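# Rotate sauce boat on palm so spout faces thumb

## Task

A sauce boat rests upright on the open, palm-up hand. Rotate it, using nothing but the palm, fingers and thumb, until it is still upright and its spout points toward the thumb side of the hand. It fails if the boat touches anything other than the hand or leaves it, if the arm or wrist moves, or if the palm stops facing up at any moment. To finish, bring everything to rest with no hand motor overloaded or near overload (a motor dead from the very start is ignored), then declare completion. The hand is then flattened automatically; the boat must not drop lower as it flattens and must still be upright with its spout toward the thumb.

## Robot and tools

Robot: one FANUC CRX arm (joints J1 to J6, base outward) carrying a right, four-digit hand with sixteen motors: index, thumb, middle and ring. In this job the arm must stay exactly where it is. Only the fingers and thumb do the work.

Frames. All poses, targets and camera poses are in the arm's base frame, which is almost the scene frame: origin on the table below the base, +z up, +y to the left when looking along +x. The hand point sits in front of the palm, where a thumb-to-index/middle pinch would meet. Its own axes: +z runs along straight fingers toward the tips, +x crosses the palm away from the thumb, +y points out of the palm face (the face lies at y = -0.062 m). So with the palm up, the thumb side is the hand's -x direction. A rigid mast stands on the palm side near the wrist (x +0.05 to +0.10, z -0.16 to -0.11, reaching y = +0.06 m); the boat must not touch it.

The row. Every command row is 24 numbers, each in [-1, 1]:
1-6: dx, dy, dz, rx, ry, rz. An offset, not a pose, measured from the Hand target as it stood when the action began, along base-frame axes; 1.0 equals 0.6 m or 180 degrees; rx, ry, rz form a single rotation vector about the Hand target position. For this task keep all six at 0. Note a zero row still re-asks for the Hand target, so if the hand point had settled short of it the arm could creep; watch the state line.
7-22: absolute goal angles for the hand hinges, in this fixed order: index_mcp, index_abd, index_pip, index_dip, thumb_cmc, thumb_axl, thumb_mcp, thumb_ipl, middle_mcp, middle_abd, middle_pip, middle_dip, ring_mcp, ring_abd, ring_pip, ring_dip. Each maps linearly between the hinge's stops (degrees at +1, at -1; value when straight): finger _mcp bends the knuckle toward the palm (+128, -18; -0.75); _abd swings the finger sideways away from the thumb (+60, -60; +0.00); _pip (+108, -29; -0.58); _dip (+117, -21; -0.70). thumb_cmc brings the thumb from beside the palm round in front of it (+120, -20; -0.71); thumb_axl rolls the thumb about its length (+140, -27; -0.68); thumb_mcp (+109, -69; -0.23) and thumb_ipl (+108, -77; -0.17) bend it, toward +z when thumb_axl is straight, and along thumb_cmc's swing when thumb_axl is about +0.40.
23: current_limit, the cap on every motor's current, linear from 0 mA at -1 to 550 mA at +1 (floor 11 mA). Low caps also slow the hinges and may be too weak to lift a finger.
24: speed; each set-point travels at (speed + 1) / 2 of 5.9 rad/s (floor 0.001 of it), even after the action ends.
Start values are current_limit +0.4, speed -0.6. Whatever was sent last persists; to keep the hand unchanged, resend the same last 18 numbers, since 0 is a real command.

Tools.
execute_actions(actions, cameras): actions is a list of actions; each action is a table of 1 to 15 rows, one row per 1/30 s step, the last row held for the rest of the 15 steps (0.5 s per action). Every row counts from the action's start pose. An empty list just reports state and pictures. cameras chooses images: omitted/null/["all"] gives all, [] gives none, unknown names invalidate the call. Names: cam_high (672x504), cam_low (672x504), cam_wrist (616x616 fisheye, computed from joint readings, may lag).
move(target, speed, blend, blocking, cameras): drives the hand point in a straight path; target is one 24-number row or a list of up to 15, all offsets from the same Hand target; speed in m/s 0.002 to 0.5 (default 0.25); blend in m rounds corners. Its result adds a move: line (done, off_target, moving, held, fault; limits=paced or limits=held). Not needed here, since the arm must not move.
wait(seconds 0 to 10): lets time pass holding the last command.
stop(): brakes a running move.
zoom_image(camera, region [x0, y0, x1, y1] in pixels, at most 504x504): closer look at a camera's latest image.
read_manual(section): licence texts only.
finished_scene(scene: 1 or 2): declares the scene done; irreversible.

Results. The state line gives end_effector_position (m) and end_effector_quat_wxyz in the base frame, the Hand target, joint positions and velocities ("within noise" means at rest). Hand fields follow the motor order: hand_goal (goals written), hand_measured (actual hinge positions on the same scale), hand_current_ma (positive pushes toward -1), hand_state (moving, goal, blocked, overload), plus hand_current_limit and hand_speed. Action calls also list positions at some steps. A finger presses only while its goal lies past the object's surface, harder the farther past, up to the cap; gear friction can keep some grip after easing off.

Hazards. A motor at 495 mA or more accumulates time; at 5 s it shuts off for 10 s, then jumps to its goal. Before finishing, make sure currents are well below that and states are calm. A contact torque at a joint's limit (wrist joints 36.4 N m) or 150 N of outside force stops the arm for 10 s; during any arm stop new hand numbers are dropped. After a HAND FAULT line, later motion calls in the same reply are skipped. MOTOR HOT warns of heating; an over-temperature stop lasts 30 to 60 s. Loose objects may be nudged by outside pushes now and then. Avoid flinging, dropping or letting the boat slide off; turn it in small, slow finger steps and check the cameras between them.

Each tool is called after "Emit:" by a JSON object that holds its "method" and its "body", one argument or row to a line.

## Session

Emit:
{"method": "execute_actions", "body": {
  "actions": []
}}

Scene clock: 0.00 s.
end_effector_position=(+0.5922, -0.0096, +0.3960) hand_goal=(-0.754, +0.000, -0.576, -0.696, +0.104, -0.540, -0.162, -0.106, -0.754, +0.000, -0.576, -0.696, -0.754, +0.000, -0.576, -0.696) hand_measured=(-0.764, +0.000, -0.576, -0.696, +0.090, -0.544, -0.164, -0.108, -0.770, +0.000, -0.578, -0.696, -0.764, +0.000, -0.576, -0.696) hand_current_ma=(-11, +0, +0, +0, -17, -2, -1, -1, -19, +0, +0, +0, -11, +0, +0, +0) hand_state=(goal, goal, goal, goal, goal, goal, goal, goal, goal, goal, goal, goal, goal, goal, goal, goal) hand_current_limit=0.40 hand_speed=-0.60 end_effector_quat_wxyz=(+0.705, +0.700, +0.074, +0.085)
Joint positions: [0.435 0.573 0.352 -1.608 1.777 1.333]
Joint velocities: within noise
Hand target: +0.5922, -0.0096, +0.3960; +0.705, +0.700, +0.074, +0.085
camera_calibration:
cam_wrist: T_world_to_cam=[[-0.767601, -0.179642, 0.615238, 0.246668], [-0.570676, 0.628517, -0.528483, 0.50731], [-0.29175, -0.756766, -0.584968, 0.519927], [0, 0, 0, 1]] pos_world=[0.630541, 0.118922, 0.420486]

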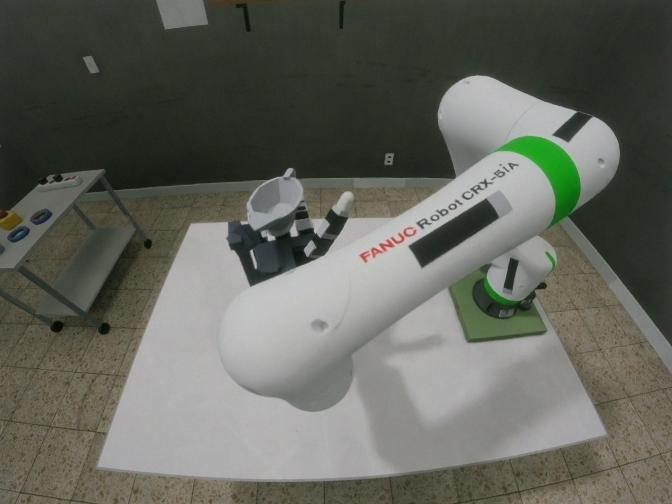

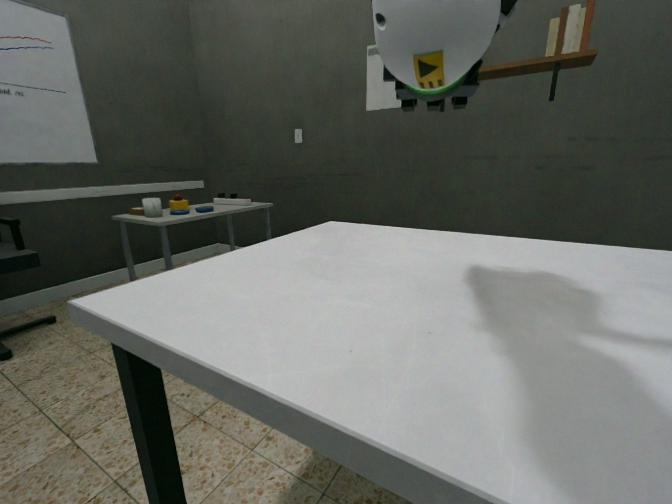

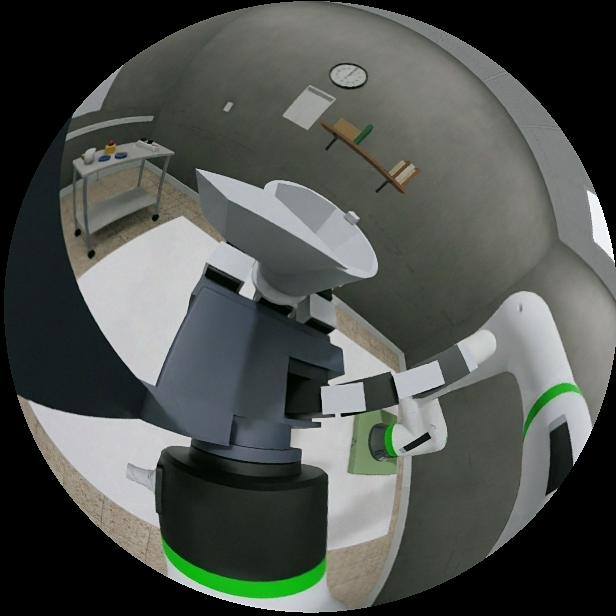

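Emit:
{"method": "zoom_image", "body": {
  "camera": "cam_high",
  "region": [220, 160, 370, 280]
}}

Emit:
{"method": "zoom_image", "body": {
  "camera": "cam_wrist",
  "region": [140, 140, 520, 460]
}}

Scaled by 3.360 from the camera's 672x504 image, which has a finer 960x720 frame.

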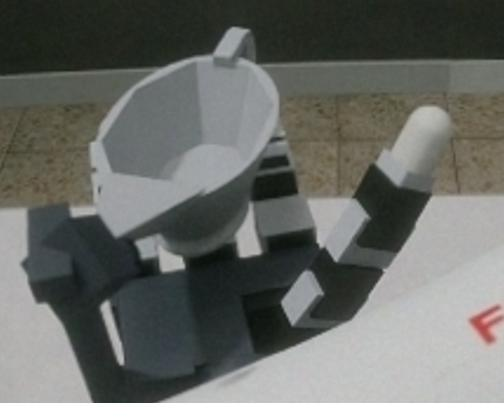

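Scaled by 1.326 from the camera's 616x616 image, which has a finer 880x880 frame.

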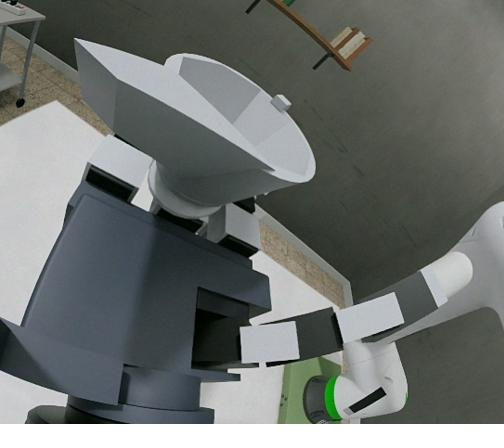

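Emit:
{"method": "zoom_image", "body": {
  "camera": "cam_high",
  "region": [220, 160, 310, 250]
}}

Emit:
{"method": "zoom_image", "body": {
  "camera": "cam_wrist",
  "region": [180, 150, 400, 330]
}}

Scaled by 5.600 from the camera's 672x504 image, which has a finer 960x720 frame.

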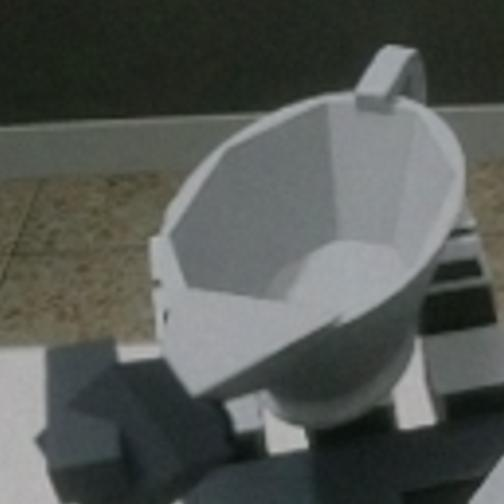

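Scaled by 2.291 from the camera's 616x616 image, which has a finer 880x880 frame.

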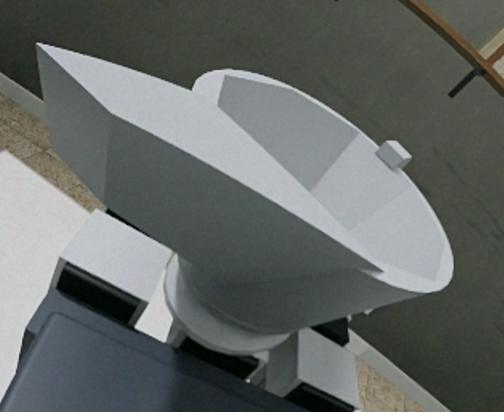

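Emit:
{"method": "execute_actions", "body": {
  "actions": [
    [[0,0,0,0,0,0,-0.754,-0.42,-0.576,-0.696,-0.571,-0.54,-0.162,-0.106,-0.754,0,-0.576,-0.696,-0.754,0,-0.576,-0.696,0.4,-0.6]],
    [[0,0,0,0,0,0,-0.754,-0.42,-0.25,-0.696,-0.571,0.401,-0.162,-0.106,-0.754,0,-0.576,-0.696,-0.754,0,-0.576,-0.696,0.4,-0.6]],
    [[0,0,0,0,0,0,-0.754,-0.42,0.08,-0.696,-0.571,0.401,-0.162,0.914,-0.754,0,-0.576,-0.696,-0.754,0,-0.576,-0.696,0.4,-0.6]]
  ]
}}

Emit:
{"method": "zoom_image", "body": {
  "camera": "cam_high",
  "region": [230, 150, 350, 250]
}}

Emit:
{"method": "zoom_image", "body": {
  "camera": "cam_wrist",
  "region": [180, 130, 480, 400]
}}

Scene clock: 30.90 s.
end_effector_position=(+0.5922, -0.0096, +0.3960) hand_goal=(-0.754, -0.420, +0.080, -0.696, -0.572, +0.400, -0.162, +0.914, -0.754, +0.000, -0.576, -0.696, -0.754, +0.000, -0.576, -0.696) hand_measured=(-0.764, -0.418, +0.072, -0.696, -0.580, +0.398, -0.164, +0.912, -0.770, +0.000, -0.578, -0.696, -0.764, +0.000, -0.576, -0.696) hand_current_ma=(-12, +1, -7, +0, -8, -2, -2, -1, -19, +0, +0, +0, -11, +0, +0, +0) hand_state=(goal, goal, goal, goal, goal, goal, goal, goal, goal, goal, goal, goal, goal, goal, goal, goal) hand_current_limit=0.40 hand_speed=-0.60 end_effector_quat_wxyz=(+0.705, +0.700, +0.074, +0.085)
Joint positions: [0.435 0.573 0.352 -1.608 1.777 1.333]
Joint velocities: within noise
Hand target: +0.5922, -0.0096, +0.3960; +0.705, +0.700, +0.074, +0.085
Off the commanded pose: 0.000 m, 0 deg.
Step readings (end_effector_position):
0: (+0.5922, -0.0096, +0.3960)
1: (+0.5922, -0.0096, +0.3960)
2: (+0.5922, -0.0096, +0.3960)
4: (+0.5922, -0.0096, +0.3960)
8: (+0.5922, -0.0096, +0.3960)
15: (+0.5922, -0.0096, +0.3960)
16: (+0.5922, -0.0096, +0.3960)
17: (+0.5922, -0.0096, +0.3960)
19: (+0.5922, -0.0096, +0.3960)
23: (+0.5922, -0.0096, +0.3960)
30: (+0.5922, -0.0096, +0.3960)
31: (+0.5922, -0.0096, +0.3960)
32: (+0.5922, -0.0096, +0.3960)
34: (+0.5922, -0.0096, +0.3960)
38: (+0.5922, -0.0096, +0.3960)
45: (+0.5922, -0.0096, +0.3960)
camera_calibration:
cam_wrist: T_world_to_cam=[[-0.7676, -0.179644, 0.615239, 0.246668], [-0.570678, 0.628516, -0.528483, 0.50731], [-0.291749, -0.756767, -0.584967, 0.519927], [0, 0, 0, 1]] pos_world=[0.630541, 0.118923, 0.420486]

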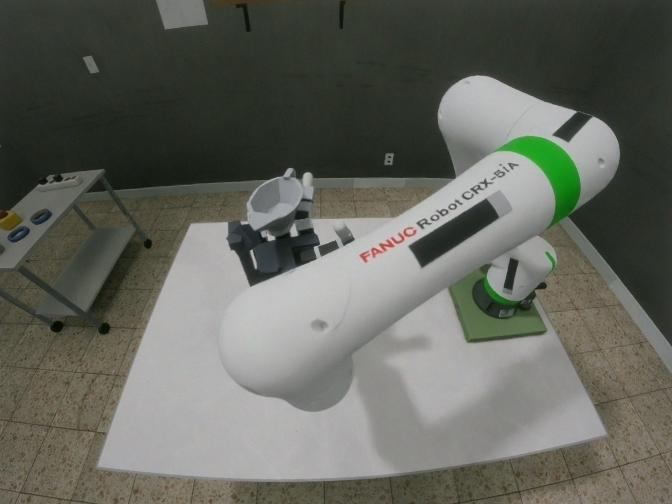

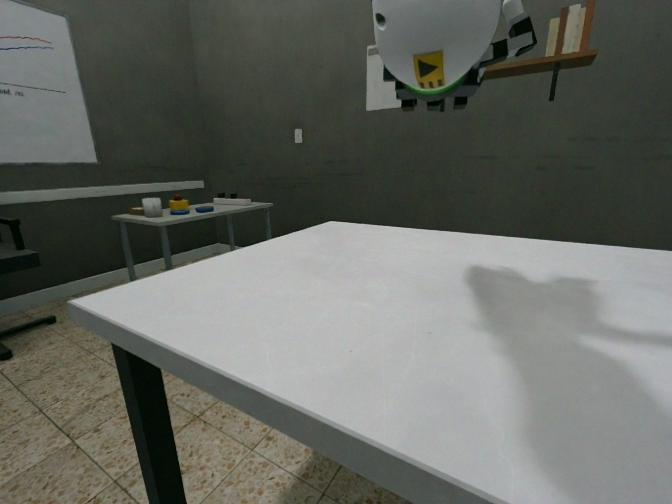

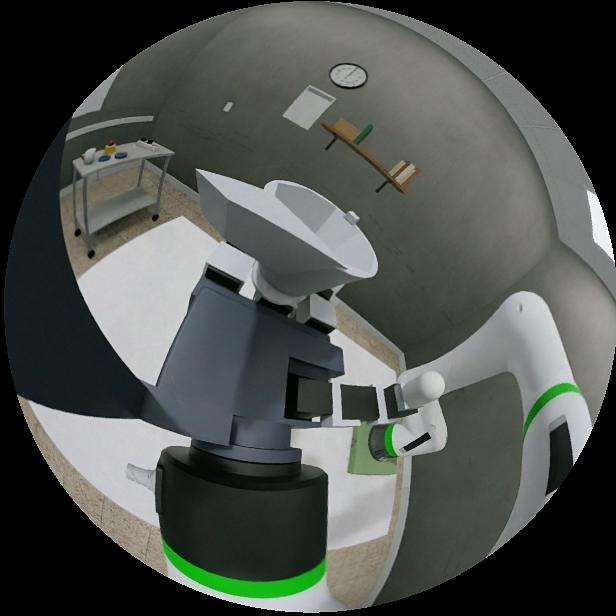

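Scaled by 4.200 from the camera's 672x504 image, which has a finer 960x720 frame.

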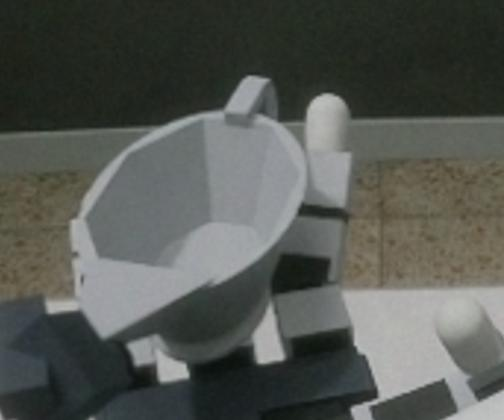

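Scaled by 1.680 from the camera's 616x616 image, which has a finer 880x880 frame.

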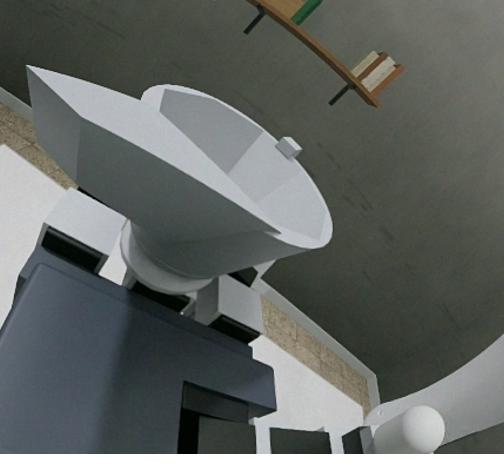

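Emit:
{"method": "execute_actions", "body": {
  "actions": [
    [[0,0,0,0,0,0,-0.754,-0.32,0.08,-0.696,-0.571,0.401,-0.162,0.914,-0.754,0,-0.576,-0.696,-0.754,0,-0.576,-0.696,0.4,-0.85]],
    [[0,0,0,0,0,0,-0.754,-0.24,0.08,-0.696,-0.571,0.401,-0.162,0.914,-0.754,0,-0.576,-0.696,-0.754,0,-0.576,-0.696,0.4,-0.9]],
    [[0,0,0,0,0,0,-0.754,-0.17,0.08,-0.696,-0.571,0.401,-0.162,0.914,-0.754,0,-0.576,-0.696,-0.754,0,-0.576,-0.696,0.4,-0.9]]
  ],
  "cameras": ["cam_high","cam_wrist"]
}}

Emit:
{"method": "zoom_image", "body": {
  "camera": "cam_high",
  "region": [230, 150, 350, 250]
}}

Emit:
{"method": "zoom_image", "body": {
  "camera": "cam_wrist",
  "region": [180, 130, 480, 400]
}}

Scene clock: 33.23 s.
end_effector_position=(+0.5922, -0.0096, +0.3960) hand_goal=(-0.754, -0.170, +0.080, -0.696, -0.572, +0.400, -0.162, +0.914, -0.754, +0.000, -0.576, -0.696, -0.754, +0.000, -0.576, -0.696) hand_measured=(-0.764, -0.174, +0.072, -0.696, -0.580, +0.398, -0.164, +0.912, -0.770, +0.000, -0.578, -0.696, -0.764, +0.000, -0.576, -0.696) hand_current_ma=(-12, -2, -7, +0, -8, -2, -2, -1, -19, +0, +0, +0, -11, +0, +0, +0) hand_state=(goal, goal, goal, goal, goal, goal, goal, goal, goal, goal, goal, goal, goal, goal, goal, goal) hand_current_limit=0.40 hand_speed=-0.90 end_effector_quat_wxyz=(+0.705, +0.700, +0.074, +0.085)
Joint positions: [0.435 0.573 0.352 -1.608 1.777 1.333]
Joint velocities: within noise
Hand target: +0.5922, -0.0096, +0.3960; +0.705, +0.700, +0.074, +0.085
Off the commanded pose: 0.000 m, 0 deg.
Step readings (end_effector_position):
0: (+0.5922, -0.0096, +0.3960)
1: (+0.5922, -0.0096, +0.3960)
2: (+0.5922, -0.0096, +0.3960)
4: (+0.5922, -0.0096, +0.3960)
8: (+0.5922, -0.0096, +0.3960)
15: (+0.5922, -0.0096, +0.3960)
16: (+0.5922, -0.0096, +0.3960)
17: (+0.5922, -0.0096, +0.3960)
19: (+0.5922, -0.0096, +0.3960)
23: (+0.5922, -0.0096, +0.3960)
30: (+0.5922, -0.0096, +0.3960)
31: (+0.5922, -0.0096, +0.3960)
32: (+0.5922, -0.0096, +0.3960)
34: (+0.5922, -0.0096, +0.3960)
38: (+0.5922, -0.0096, +0.3960)
45: (+0.5922, -0.0096, +0.3960)
camera_calibration:
cam_wrist: T_world_to_cam=[[-0.7676, -0.179644, 0.615238, 0.246668], [-0.570677, 0.628516, -0.528483, 0.50731], [-0.291748, -0.756766, -0.584968, 0.519927], [0, 0, 0, 1]] pos_world=[0.630541, 0.118923, 0.420486]
Images, in order (width x height): cam_high 672x504, cam_wrist 616x616.

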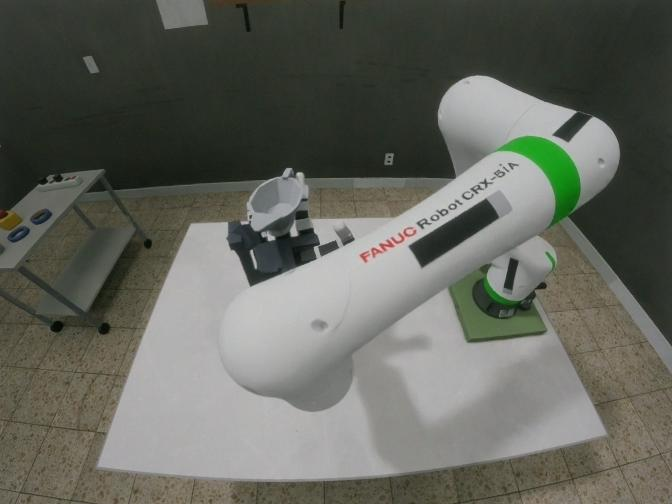

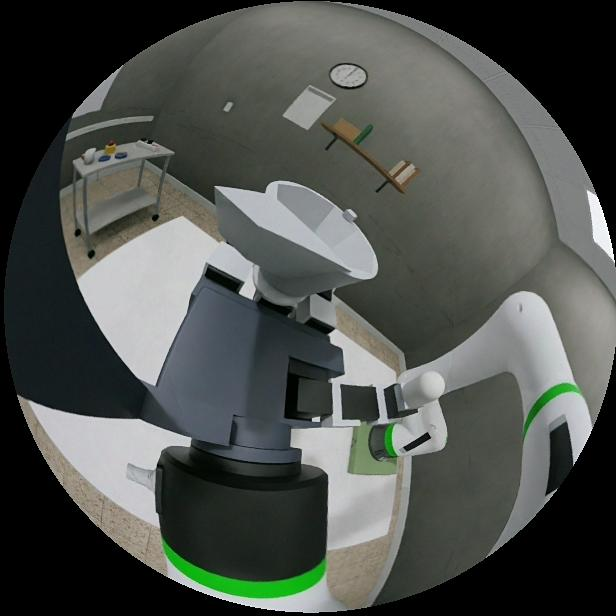

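Scaled by 4.200 from the camera's 672x504 image, which has a finer 960x720 frame.

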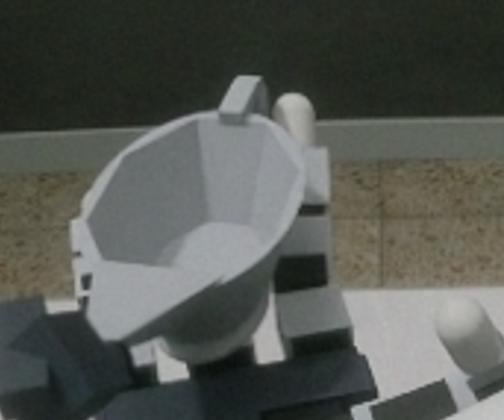

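Scaled by 1.680 from the camera's 616x616 image, which has a finer 880x880 frame.

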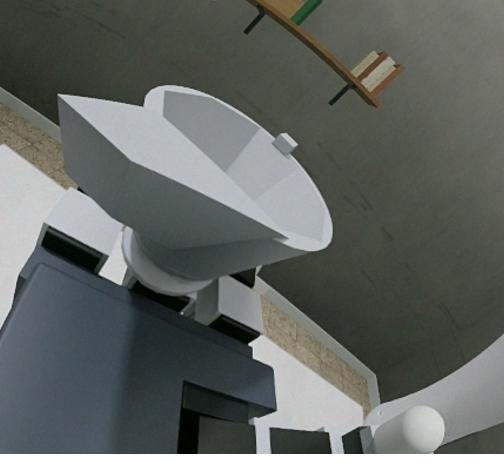

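Emit:
{"method": "execute_actions", "body": {
  "actions": [
    [[0,0,0,0,0,0,-0.754,-0.11,0.08,-0.696,-0.571,0.401,-0.162,0.914,-0.754,0,-0.576,-0.696,-0.754,0,-0.576,-0.696,0.4,-0.9]],
    [[0,0,0,0,0,0,-0.754,-0.05,0.08,-0.696,-0.571,0.401,-0.162,0.914,-0.754,0,-0.576,-0.696,-0.754,0,-0.576,-0.696,0.4,-0.9]],
    [[0,0,0,0,0,0,-0.754,0.0,0.08,-0.696,-0.571,0.401,-0.162,0.914,-0.754,0,-0.576,-0.696,-0.754,0,-0.576,-0.696,0.4,-0.9]]
  ],
  "cameras": ["cam_high","cam_wrist"]
}}

Emit:
{"method": "zoom_image", "body": {
  "camera": "cam_high",
  "region": [230, 150, 350, 250]
}}

Emit:
{"method": "zoom_image", "body": {
  "camera": "cam_wrist",
  "region": [180, 130, 480, 400]
}}

Scene clock: 35.53 s.
end_effector_position=(+0.5922, -0.0096, +0.3960) hand_goal=(-0.754, +0.000, +0.080, -0.696, -0.572, +0.400, -0.162, +0.914, -0.754, +0.000, -0.576, -0.696, -0.754, +0.000, -0.576, -0.696) hand_measured=(-0.764, -0.004, +0.072, -0.696, -0.580, +0.398, -0.164, +0.912, -0.770, +0.000, -0.578, -0.696, -0.764, +0.000, -0.576, -0.696) hand_current_ma=(-12, -2, -7, +0, -8, -2, -2, -1, -19, +0, +0, +0, -11, +0, +0, +0) hand_state=(goal, goal, goal, goal, goal, goal, goal, goal, goal, goal, goal, goal, goal, goal, goal, goal) hand_current_limit=0.40 hand_speed=-0.90 end_effector_quat_wxyz=(+0.705, +0.700, +0.074, +0.085)
Joint positions: [0.435 0.573 0.352 -1.608 1.777 1.333]
Joint velocities: within noise
Hand target: +0.5922, -0.0096, +0.3960; +0.705, +0.700, +0.074, +0.085
Off the commanded pose: 0.000 m, 0 deg.
Step readings (end_effector_position):
0: (+0.5922, -0.0096, +0.3960)
1: (+0.5922, -0.0096, +0.3960)
2: (+0.5922, -0.0096, +0.3960)
4: (+0.5922, -0.0096, +0.3960)
8: (+0.5922, -0.0096, +0.3960)
15: (+0.5922, -0.0096, +0.3960)
16: (+0.5922, -0.0096, +0.3960)
17: (+0.5922, -0.0096, +0.3960)
19: (+0.5922, -0.0096, +0.3960)
23: (+0.5922, -0.0096, +0.3960)
30: (+0.5922, -0.0096, +0.3960)
31: (+0.5922, -0.0096, +0.3960)
32: (+0.5922, -0.0096, +0.3960)
34: (+0.5922, -0.0096, +0.3960)
38: (+0.5922, -0.0096, +0.3960)
45: (+0.5922, -0.0096, +0.3960)
camera_calibration:
cam_wrist: T_world_to_cam=[[-0.7676, -0.179644, 0.615238, 0.246668], [-0.570677, 0.628517, -0.528483, 0.50731], [-0.291748, -0.756766, -0.584968, 0.519927], [0, 0, 0, 1]] pos_world=[0.630541, 0.118923, 0.420486]
Images, in order (width x height): cam_high 672x504, cam_wrist 616x616.

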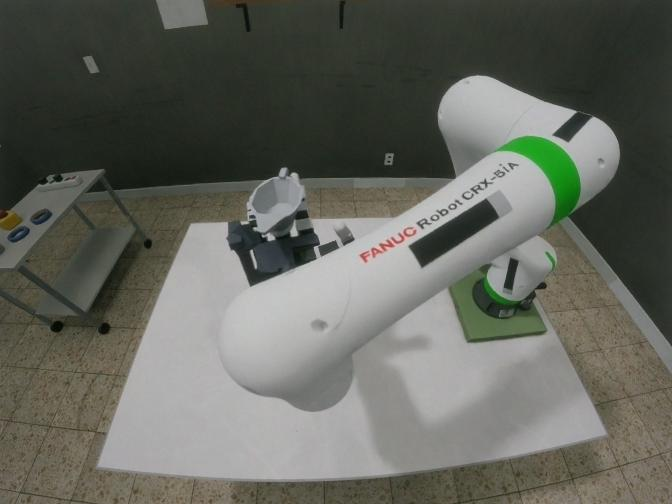

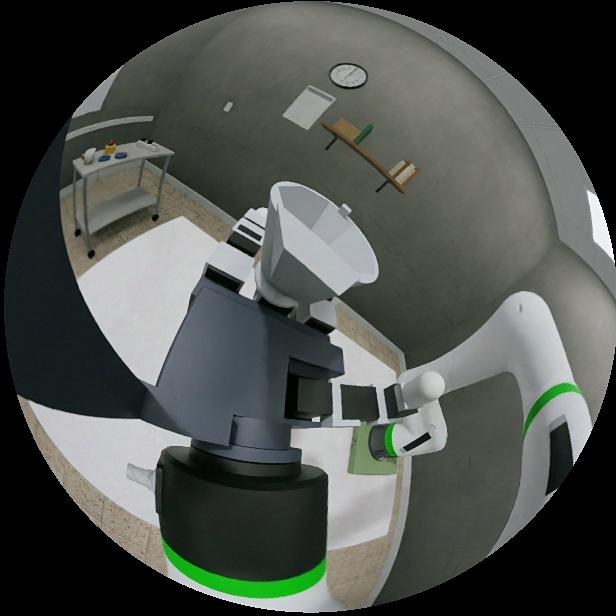

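Scaled by 4.200 from the camera's 672x504 image, which has a finer 960x720 frame.

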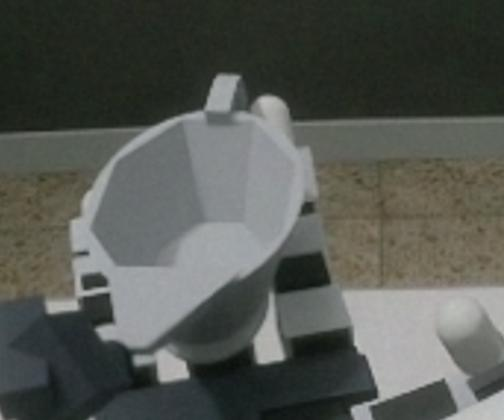

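Scaled by 1.680 from the camera's 616x616 image, which has a finer 880x880 frame.

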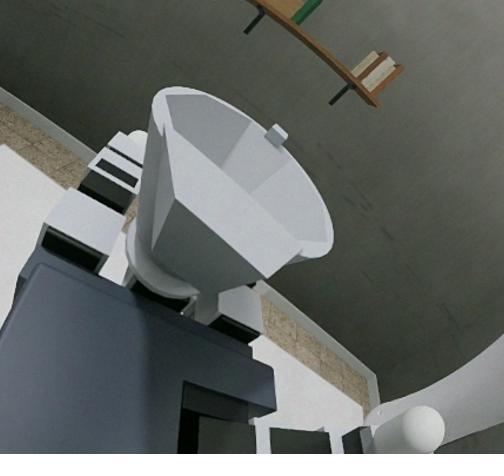

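Emit:
{"method": "execute_actions", "body": {
  "actions": [
    [[0,0,0,0,0,0,-0.754,0.05,0.08,-0.696,-0.571,0.401,-0.162,0.914,-0.754,0,-0.576,-0.696,-0.754,0,-0.576,-0.696,0.4,-0.9]],
    [[0,0,0,0,0,0,-0.754,0.1,0.08,-0.696,-0.571,0.401,-0.162,0.914,-0.754,0,-0.576,-0.696,-0.754,0,-0.576,-0.696,0.4,-0.9]],
    [[0,0,0,0,0,0,-0.754,0.15,0.08,-0.696,-0.571,0.401,-0.162,0.914,-0.754,0,-0.576,-0.696,-0.754,0,-0.576,-0.696,0.4,-0.9]]
  ],
  "cameras": ["cam_high","cam_wrist"]
}}

Emit:
{"method": "zoom_image", "body": {
  "camera": "cam_high",
  "region": [230, 150, 350, 250]
}}

Emit:
{"method": "zoom_image", "body": {
  "camera": "cam_wrist",
  "region": [180, 130, 480, 400]
}}

Scene clock: 37.70 s.
end_effector_position=(+0.5922, -0.0096, +0.3960) hand_goal=(-0.754, +0.150, +0.080, -0.696, -0.572, +0.400, -0.162, +0.914, -0.754, +0.000, -0.576, -0.696, -0.754, +0.000, -0.576, -0.696) hand_measured=(-0.764, +0.146, +0.072, -0.696, -0.580, +0.398, -0.164, +0.912, -0.770, +0.000, -0.578, -0.696, -0.764, +0.000, -0.576, -0.696) hand_current_ma=(-12, -2, -7, +0, -8, -2, -2, -1, -19, +0, +0, +0, -11, +0, +0, +0) hand_state=(goal, goal, goal, goal, goal, goal, goal, goal, goal, goal, goal, goal, goal, goal, goal, goal) hand_current_limit=0.40 hand_speed=-0.90 end_effector_quat_wxyz=(+0.705, +0.700, +0.074, +0.085)
Joint positions: [0.435 0.573 0.352 -1.608 1.777 1.333]
Joint velocities: within noise
Hand target: +0.5922, -0.0096, +0.3960; +0.705, +0.700, +0.074, +0.085
Off the commanded pose: 0.000 m, 0 deg.
Step readings (end_effector_position):
0: (+0.5922, -0.0096, +0.3960)
1: (+0.5922, -0.0096, +0.3960)
2: (+0.5922, -0.0096, +0.3960)
4: (+0.5922, -0.0096, +0.3960)
8: (+0.5922, -0.0096, +0.3960)
15: (+0.5922, -0.0096, +0.3960)
16: (+0.5922, -0.0096, +0.3960)
17: (+0.5922, -0.0096, +0.3960)
19: (+0.5922, -0.0096, +0.3960)
23: (+0.5922, -0.0096, +0.3960)
30: (+0.5922, -0.0096, +0.3960)
31: (+0.5922, -0.0096, +0.3960)
32: (+0.5922, -0.0096, +0.3960)
34: (+0.5922, -0.0096, +0.3960)
38: (+0.5922, -0.0096, +0.3960)
45: (+0.5922, -0.0096, +0.3960)
camera_calibration:
cam_wrist: T_world_to_cam=[[-0.7676, -0.179644, 0.615238, 0.246668], [-0.570677, 0.628516, -0.528483, 0.50731], [-0.291748, -0.756766, -0.584968, 0.519927], [0, 0, 0, 1]] pos_world=[0.630541, 0.118923, 0.420486]
Images, in order (width x height): cam_high 672x504, cam_wrist 616x616.

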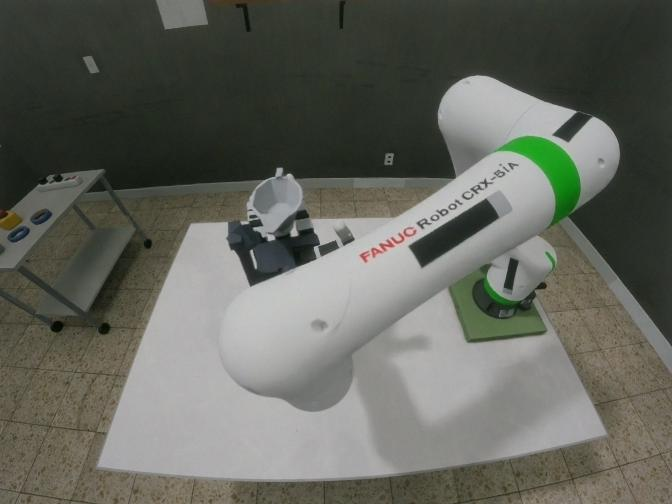

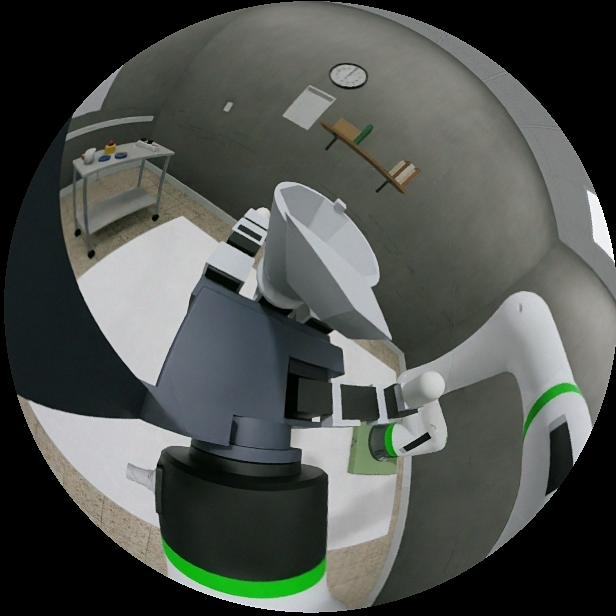

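Scaled by 4.200 from the camera's 672x504 image, which has a finer 960x720 frame.

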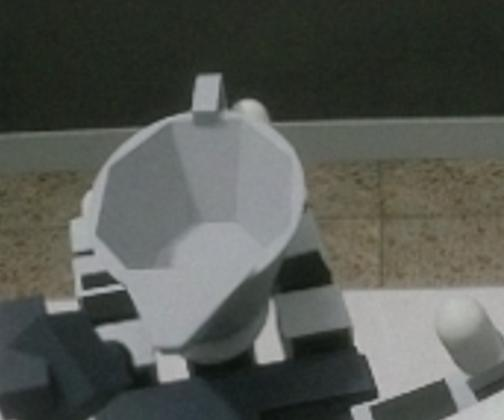

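Scaled by 1.680 from the camera's 616x616 image, which has a finer 880x880 frame.

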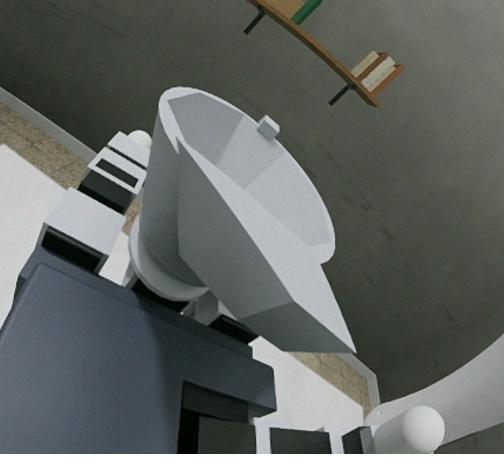

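Emit:
{"method": "execute_actions", "body": {
  "actions": [
    [[0,0,0,0,0,0,-0.754,0.2,0.08,-0.696,-0.571,0.401,-0.162,0.914,-0.754,0,-0.576,-0.696,-0.754,0,-0.576,-0.696,0.4,-0.9]],
    [[0,0,0,0,0,0,-0.754,0.25,0.08,-0.696,-0.571,0.401,-0.162,0.914,-0.754,0,-0.576,-0.696,-0.754,0,-0.576,-0.696,0.4,-0.9]]
  ],
  "cameras": ["cam_high","cam_wrist"]
}}

Emit:
{"method": "zoom_image", "body": {
  "camera": "cam_high",
  "region": [230, 150, 350, 250]
}}

Emit:
{"method": "zoom_image", "body": {
  "camera": "cam_wrist",
  "region": [180, 130, 480, 400]
}}

Scene clock: 40.57 s.
end_effector_position=(+0.5922, -0.0096, +0.3960) hand_goal=(-0.754, +0.250, +0.080, -0.696, -0.572, +0.400, -0.162, +0.914, -0.754, +0.000, -0.576, -0.696, -0.754, +0.000, -0.576, -0.696) hand_measured=(-0.764, +0.246, +0.072, -0.696, -0.580, +0.398, -0.164, +0.912, -0.770, +0.000, -0.578, -0.696, -0.764, +0.000, -0.576, -0.696) hand_current_ma=(-12, -2, -7, +0, -8, -2, -2, -1, -19, +0, +0, +0, -11, +0, +0, +0) hand_state=(goal, goal, goal, goal, goal, goal, goal, goal, goal, goal, goal, goal, goal, goal, goal, goal) hand_current_limit=0.40 hand_speed=-0.90 end_effector_quat_wxyz=(+0.705, +0.700, +0.074, +0.085)
Joint positions: [0.435 0.573 0.352 -1.608 1.777 1.333]
Joint velocities: within noise
Hand target: +0.5922, -0.0096, +0.3960; +0.705, +0.700, +0.074, +0.085
Off the commanded pose: 0.000 m, 0 deg.
Step readings (end_effector_position):
0: (+0.5922, -0.0096, +0.3960)
1: (+0.5922, -0.0096, +0.3960)
2: (+0.5922, -0.0096, +0.3960)
4: (+0.5922, -0.0096, +0.3960)
8: (+0.5922, -0.0096, +0.3960)
15: (+0.5922, -0.0096, +0.3960)
16: (+0.5922, -0.0096, +0.3960)
17: (+0.5922, -0.0096, +0.3960)
19: (+0.5922, -0.0096, +0.3960)
23: (+0.5922, -0.0096, +0.3960)
30: (+0.5922, -0.0096, +0.3960)
camera_calibration:
cam_wrist: T_world_to_cam=[[-0.7676, -0.179644, 0.615238, 0.246668], [-0.570677, 0.628517, -0.528483, 0.50731], [-0.291748, -0.756766, -0.584968, 0.519927], [0, 0, 0, 1]] pos_world=[0.630541, 0.118923, 0.420486]
Images, in order (width x height): cam_high 672x504, cam_wrist 616x616.

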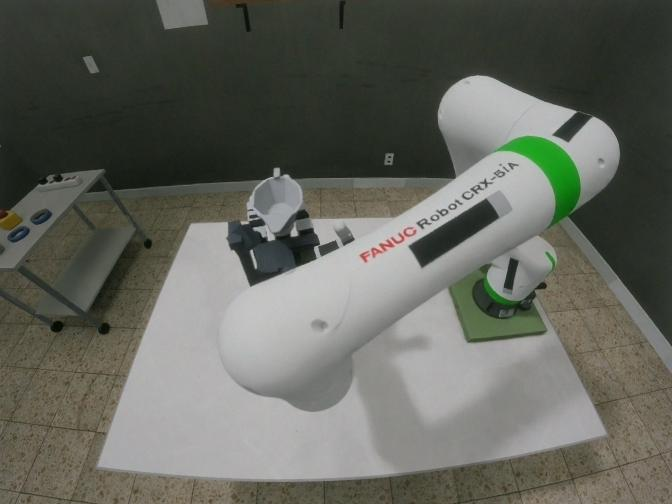

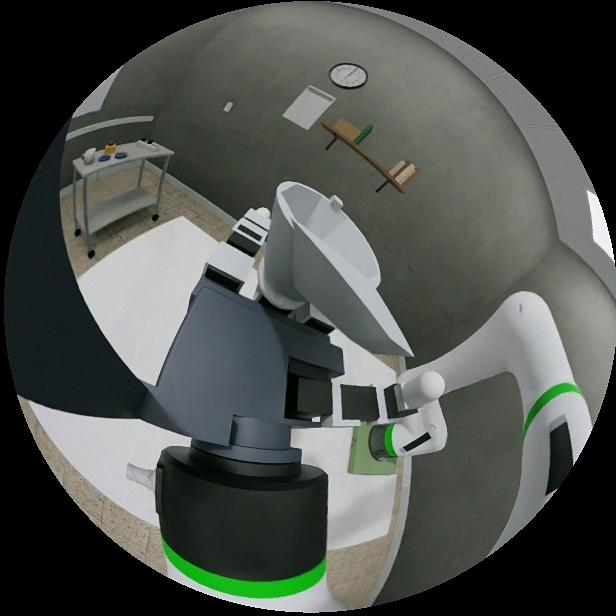

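Scaled by 4.200 from the camera's 672x504 image, which has a finer 960x720 frame.

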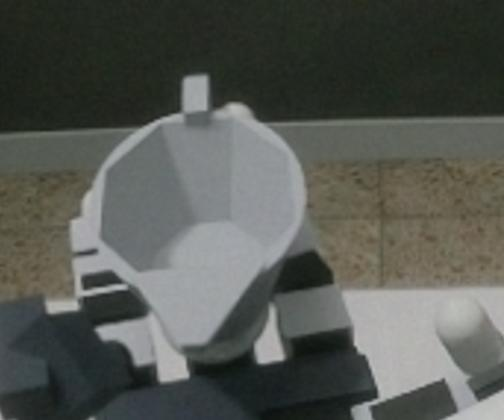

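Scaled by 1.680 from the camera's 616x616 image, which has a finer 880x880 frame.

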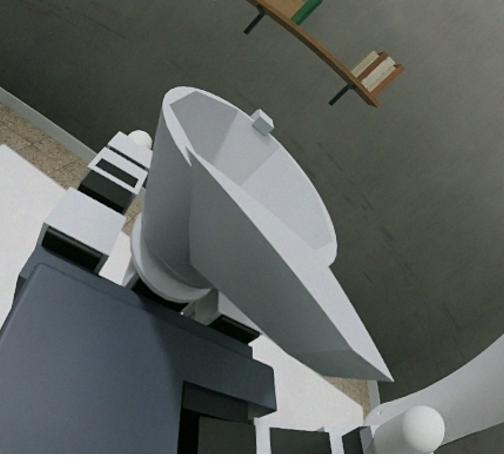

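Emit:
{"method": "execute_actions", "body": {
  "actions": [
    [[0,0,0,0,0,0,-0.754,0.0,0.08,-0.696,-0.571,0.401,0.2,0.914,-0.754,0,-0.576,-0.696,-0.754,0,-0.576,-0.696,0.4,-0.6]],
    [[0,0,0,0,0,0,-0.754,0.0,-0.25,-0.696,-0.571,0.401,0.5,0.914,-0.754,0,-0.576,-0.696,-0.754,0,-0.576,-0.696,0.4,-0.6]],
    [[0,0,0,0,0,0,-0.754,0.0,-0.576,-0.696,-0.571,0.401,0.674,0.914,-0.754,0,-0.576,-0.696,-0.754,0,-0.576,-0.696,0.4,-0.65]],
    [[0,0,0,0,0,0,-0.754,0.0,-0.576,-0.696,-0.571,0.401,0.88,0.83,-0.754,0,-0.576,-0.696,-0.754,0,-0.576,-0.696,0.4,-0.65]]
  ],
  "cameras": ["cam_high","cam_wrist"]
}}

Emit:
{"method": "zoom_image", "body": {
  "camera": "cam_high",
  "region": [230, 150, 350, 250]
}}

Emit:
{"method": "zoom_image", "body": {
  "camera": "cam_wrist",
  "region": [180, 130, 480, 430]
}}

Scene clock: 46.97 s.
end_effector_position=(+0.5922, -0.0096, +0.3960) hand_goal=(-0.754, +0.000, -0.576, -0.696, -0.572, +0.400, +0.880, +0.830, -0.754, +0.000, -0.576, -0.696, -0.754, +0.000, -0.576, -0.696) hand_measured=(-0.766, +0.002, -0.576, -0.696, -0.576, +0.398, +0.880, +0.834, -0.770, +0.000, -0.578, -0.696, -0.764, +0.000, -0.576, -0.696) hand_current_ma=(-12, +1, +0, +0, -3, -2, +0, +4, -19, +0, +0, +0, -11, +0, +0, +0) hand_state=(goal, goal, goal, goal, goal, goal, goal, goal, goal, goal, goal, goal, goal, goal, goal, goal) hand_current_limit=0.40 hand_speed=-0.65 end_effector_quat_wxyz=(+0.705, +0.700, +0.074, +0.085)
Joint positions: [0.435 0.573 0.352 -1.608 1.777 1.333]
Joint velocities: within noise
Hand target: +0.5922, -0.0096, +0.3960; +0.705, +0.700, +0.074, +0.085
Off the commanded pose: 0.000 m, 0 deg.
Step readings (end_effector_position):
0: (+0.5922, -0.0096, +0.3960)
1: (+0.5922, -0.0096, +0.3960)
2: (+0.5922, -0.0096, +0.3960)
4: (+0.5922, -0.0096, +0.3960)
8: (+0.5922, -0.0096, +0.3960)
15: (+0.5922, -0.0096, +0.3960)
16: (+0.5922, -0.0096, +0.3960)
17: (+0.5922, -0.0096, +0.3960)
19: (+0.5922, -0.0096, +0.3960)
23: (+0.5922, -0.0096, +0.3960)
30: (+0.5922, -0.0096, +0.3960)
31: (+0.5922, -0.0096, +0.3960)
32: (+0.5922, -0.0096, +0.3960)
34: (+0.5922, -0.0096, +0.3960)
38: (+0.5922, -0.0096, +0.3960)
45: (+0.5922, -0.0096, +0.3960)
46: (+0.5922, -0.0096, +0.3960)
47: (+0.5922, -0.0096, +0.3960)
49: (+0.5922, -0.0096, +0.3960)
53: (+0.5922, -0.0096, +0.3960)
60: (+0.5922, -0.0096, +0.3960)
camera_calibration:
cam_wrist: T_world_to_cam=[[-0.7676, -0.179644, 0.615238, 0.246668], [-0.570677, 0.628516, -0.528483, 0.50731], [-0.291748, -0.756766, -0.584968, 0.519927], [0, 0, 0, 1]] pos_world=[0.630541, 0.118923, 0.420486]
Images, in order (width x height): cam_high 672x504, cam_wrist 616x616.

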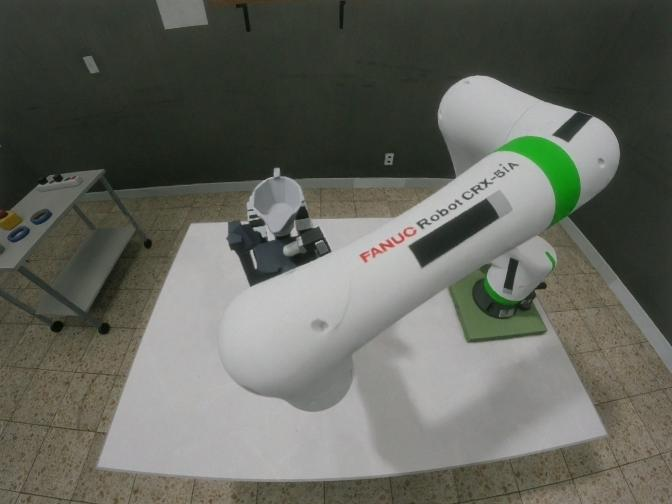

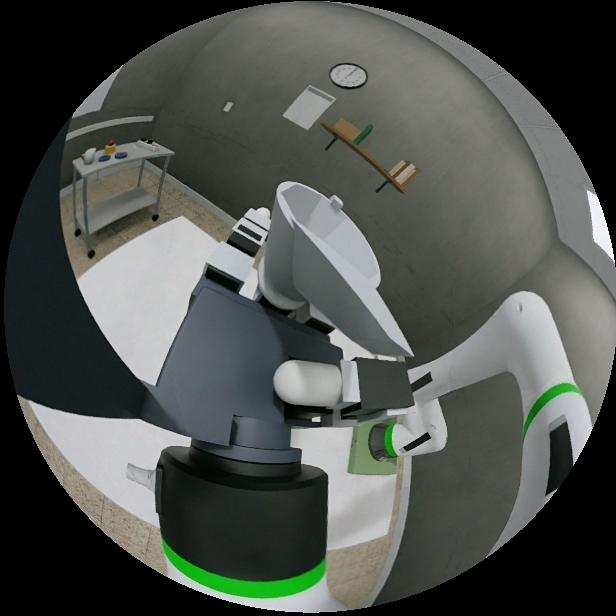

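Scaled by 4.200 from the camera's 672x504 image, which has a finer 960x720 frame.

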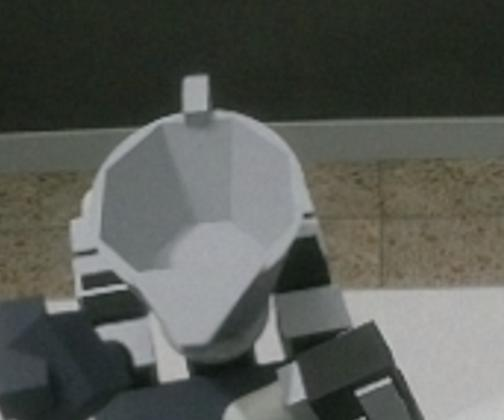

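Scaled by 1.680 from the camera's 616x616 image, which has a finer 880x880 frame.

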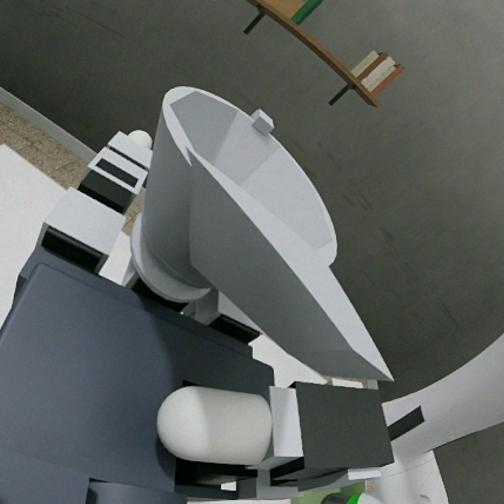

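Emit:
{"method": "execute_actions", "body": {
  "actions": [
    [[0,0,0,0,0,0,-0.754,0.0,-0.576,-0.696,-0.214,0.401,0.899,0.427,-0.754,0,-0.576,-0.696,-0.754,0,-0.576,-0.696,0.4,-0.6]],
    [[0,0,0,0,0,0,-0.754,0.0,-0.576,-0.696,0.143,0.2216,0.899,0.103,-0.754,0,-0.576,-0.696,-0.754,0,-0.576,-0.696,0.4,-0.65]]
  ],
  "cameras": ["cam_high","cam_wrist"]
}}

Emit:
{"method": "zoom_image", "body": {
  "camera": "cam_high",
  "region": [230, 150, 350, 250]
}}

Emit:
{"method": "zoom_image", "body": {
  "camera": "cam_wrist",
  "region": [180, 130, 480, 430]
}}

Scene clock: 48.93 s.
end_effector_position=(+0.5922, -0.0096, +0.3960) hand_goal=(-0.754, +0.000, -0.576, -0.696, +0.142, +0.222, +0.898, +0.102, -0.754, +0.000, -0.576, -0.696, -0.754, +0.000, -0.576, -0.696) hand_measured=(-0.766, +0.002, -0.576, -0.696, +0.144, +0.224, +0.902, +0.106, -0.770, +0.000, -0.578, -0.696, -0.764, +0.000, -0.576, -0.696) hand_current_ma=(-12, +1, +0, +0, +0, +1, +3, +5, -19, +0, +0, +0, -11, +0, +0, +0) hand_state=(goal, goal, goal, goal, goal, goal, goal, goal, goal, goal, goal, goal, goal, goal, goal, goal) hand_current_limit=0.40 hand_speed=-0.65 end_effector_quat_wxyz=(+0.705, +0.700, +0.074, +0.085)
Joint positions: [0.435 0.573 0.352 -1.608 1.777 1.333]
Joint velocities: within noise
Hand target: +0.5922, -0.0096, +0.3960; +0.705, +0.700, +0.074, +0.085
Off the commanded pose: 0.000 m, 0 deg.
Step readings (end_effector_position):
0: (+0.5922, -0.0096, +0.3960)
1: (+0.5922, -0.0096, +0.3960)
2: (+0.5922, -0.0096, +0.3960)
4: (+0.5922, -0.0096, +0.3960)
8: (+0.5922, -0.0096, +0.3960)
15: (+0.5922, -0.0096, +0.3960)
16: (+0.5922, -0.0096, +0.3960)
17: (+0.5922, -0.0096, +0.3960)
19: (+0.5922, -0.0096, +0.3960)
23: (+0.5922, -0.0096, +0.3960)
30: (+0.5922, -0.0096, +0.3960)
camera_calibration:
cam_wrist: T_world_to_cam=[[-0.7676, -0.179644, 0.615238, 0.246668], [-0.570677, 0.628516, -0.528483, 0.50731], [-0.291748, -0.756766, -0.584968, 0.519927], [0, 0, 0, 1]] pos_world=[0.630541, 0.118923, 0.420486]
Images, in order (width x height): cam_high 672x504, cam_wrist 616x616.

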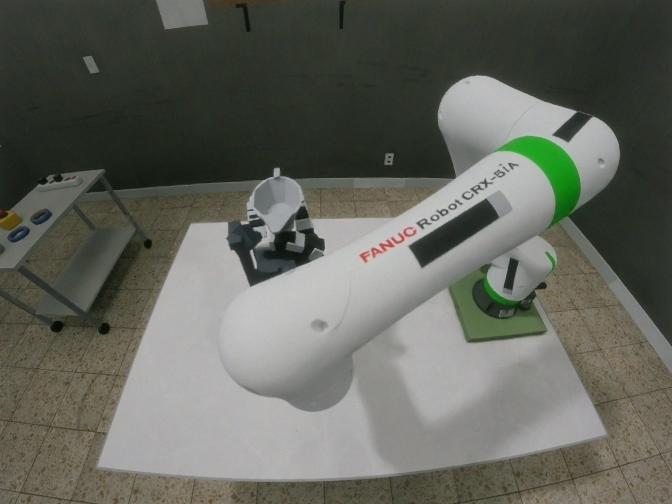

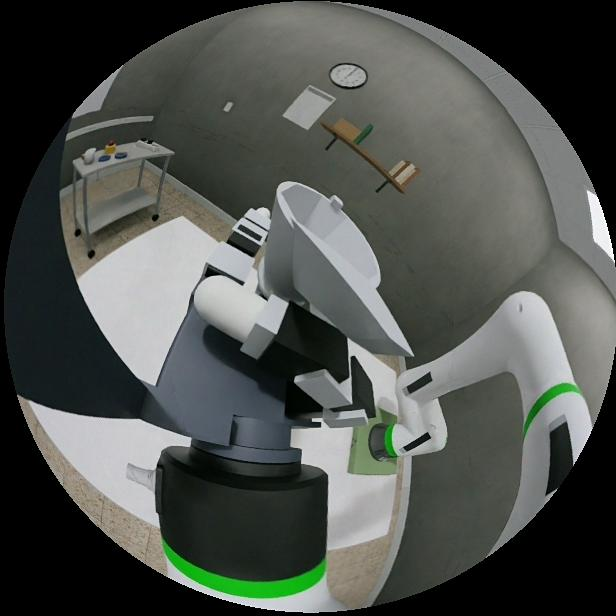

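Scaled by 4.200 from the camera's 672x504 image, which has a finer 960x720 frame.

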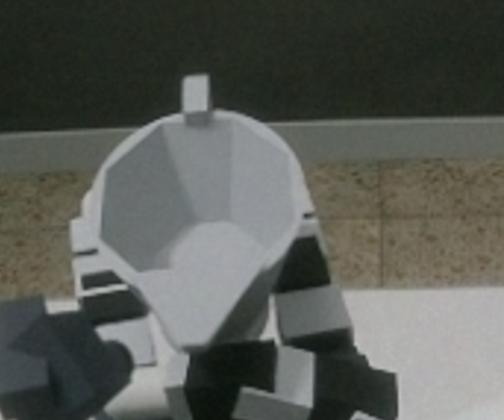

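Scaled by 1.680 from the camera's 616x616 image, which has a finer 880x880 frame.

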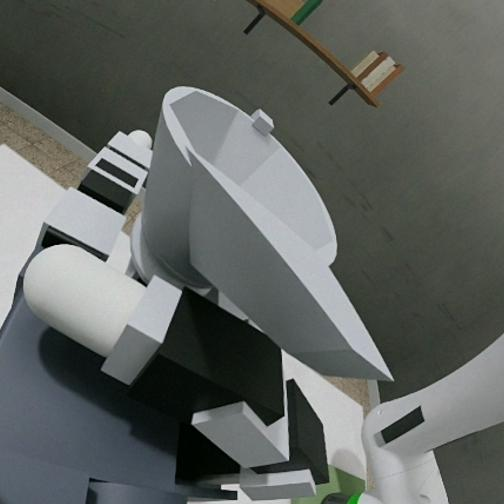

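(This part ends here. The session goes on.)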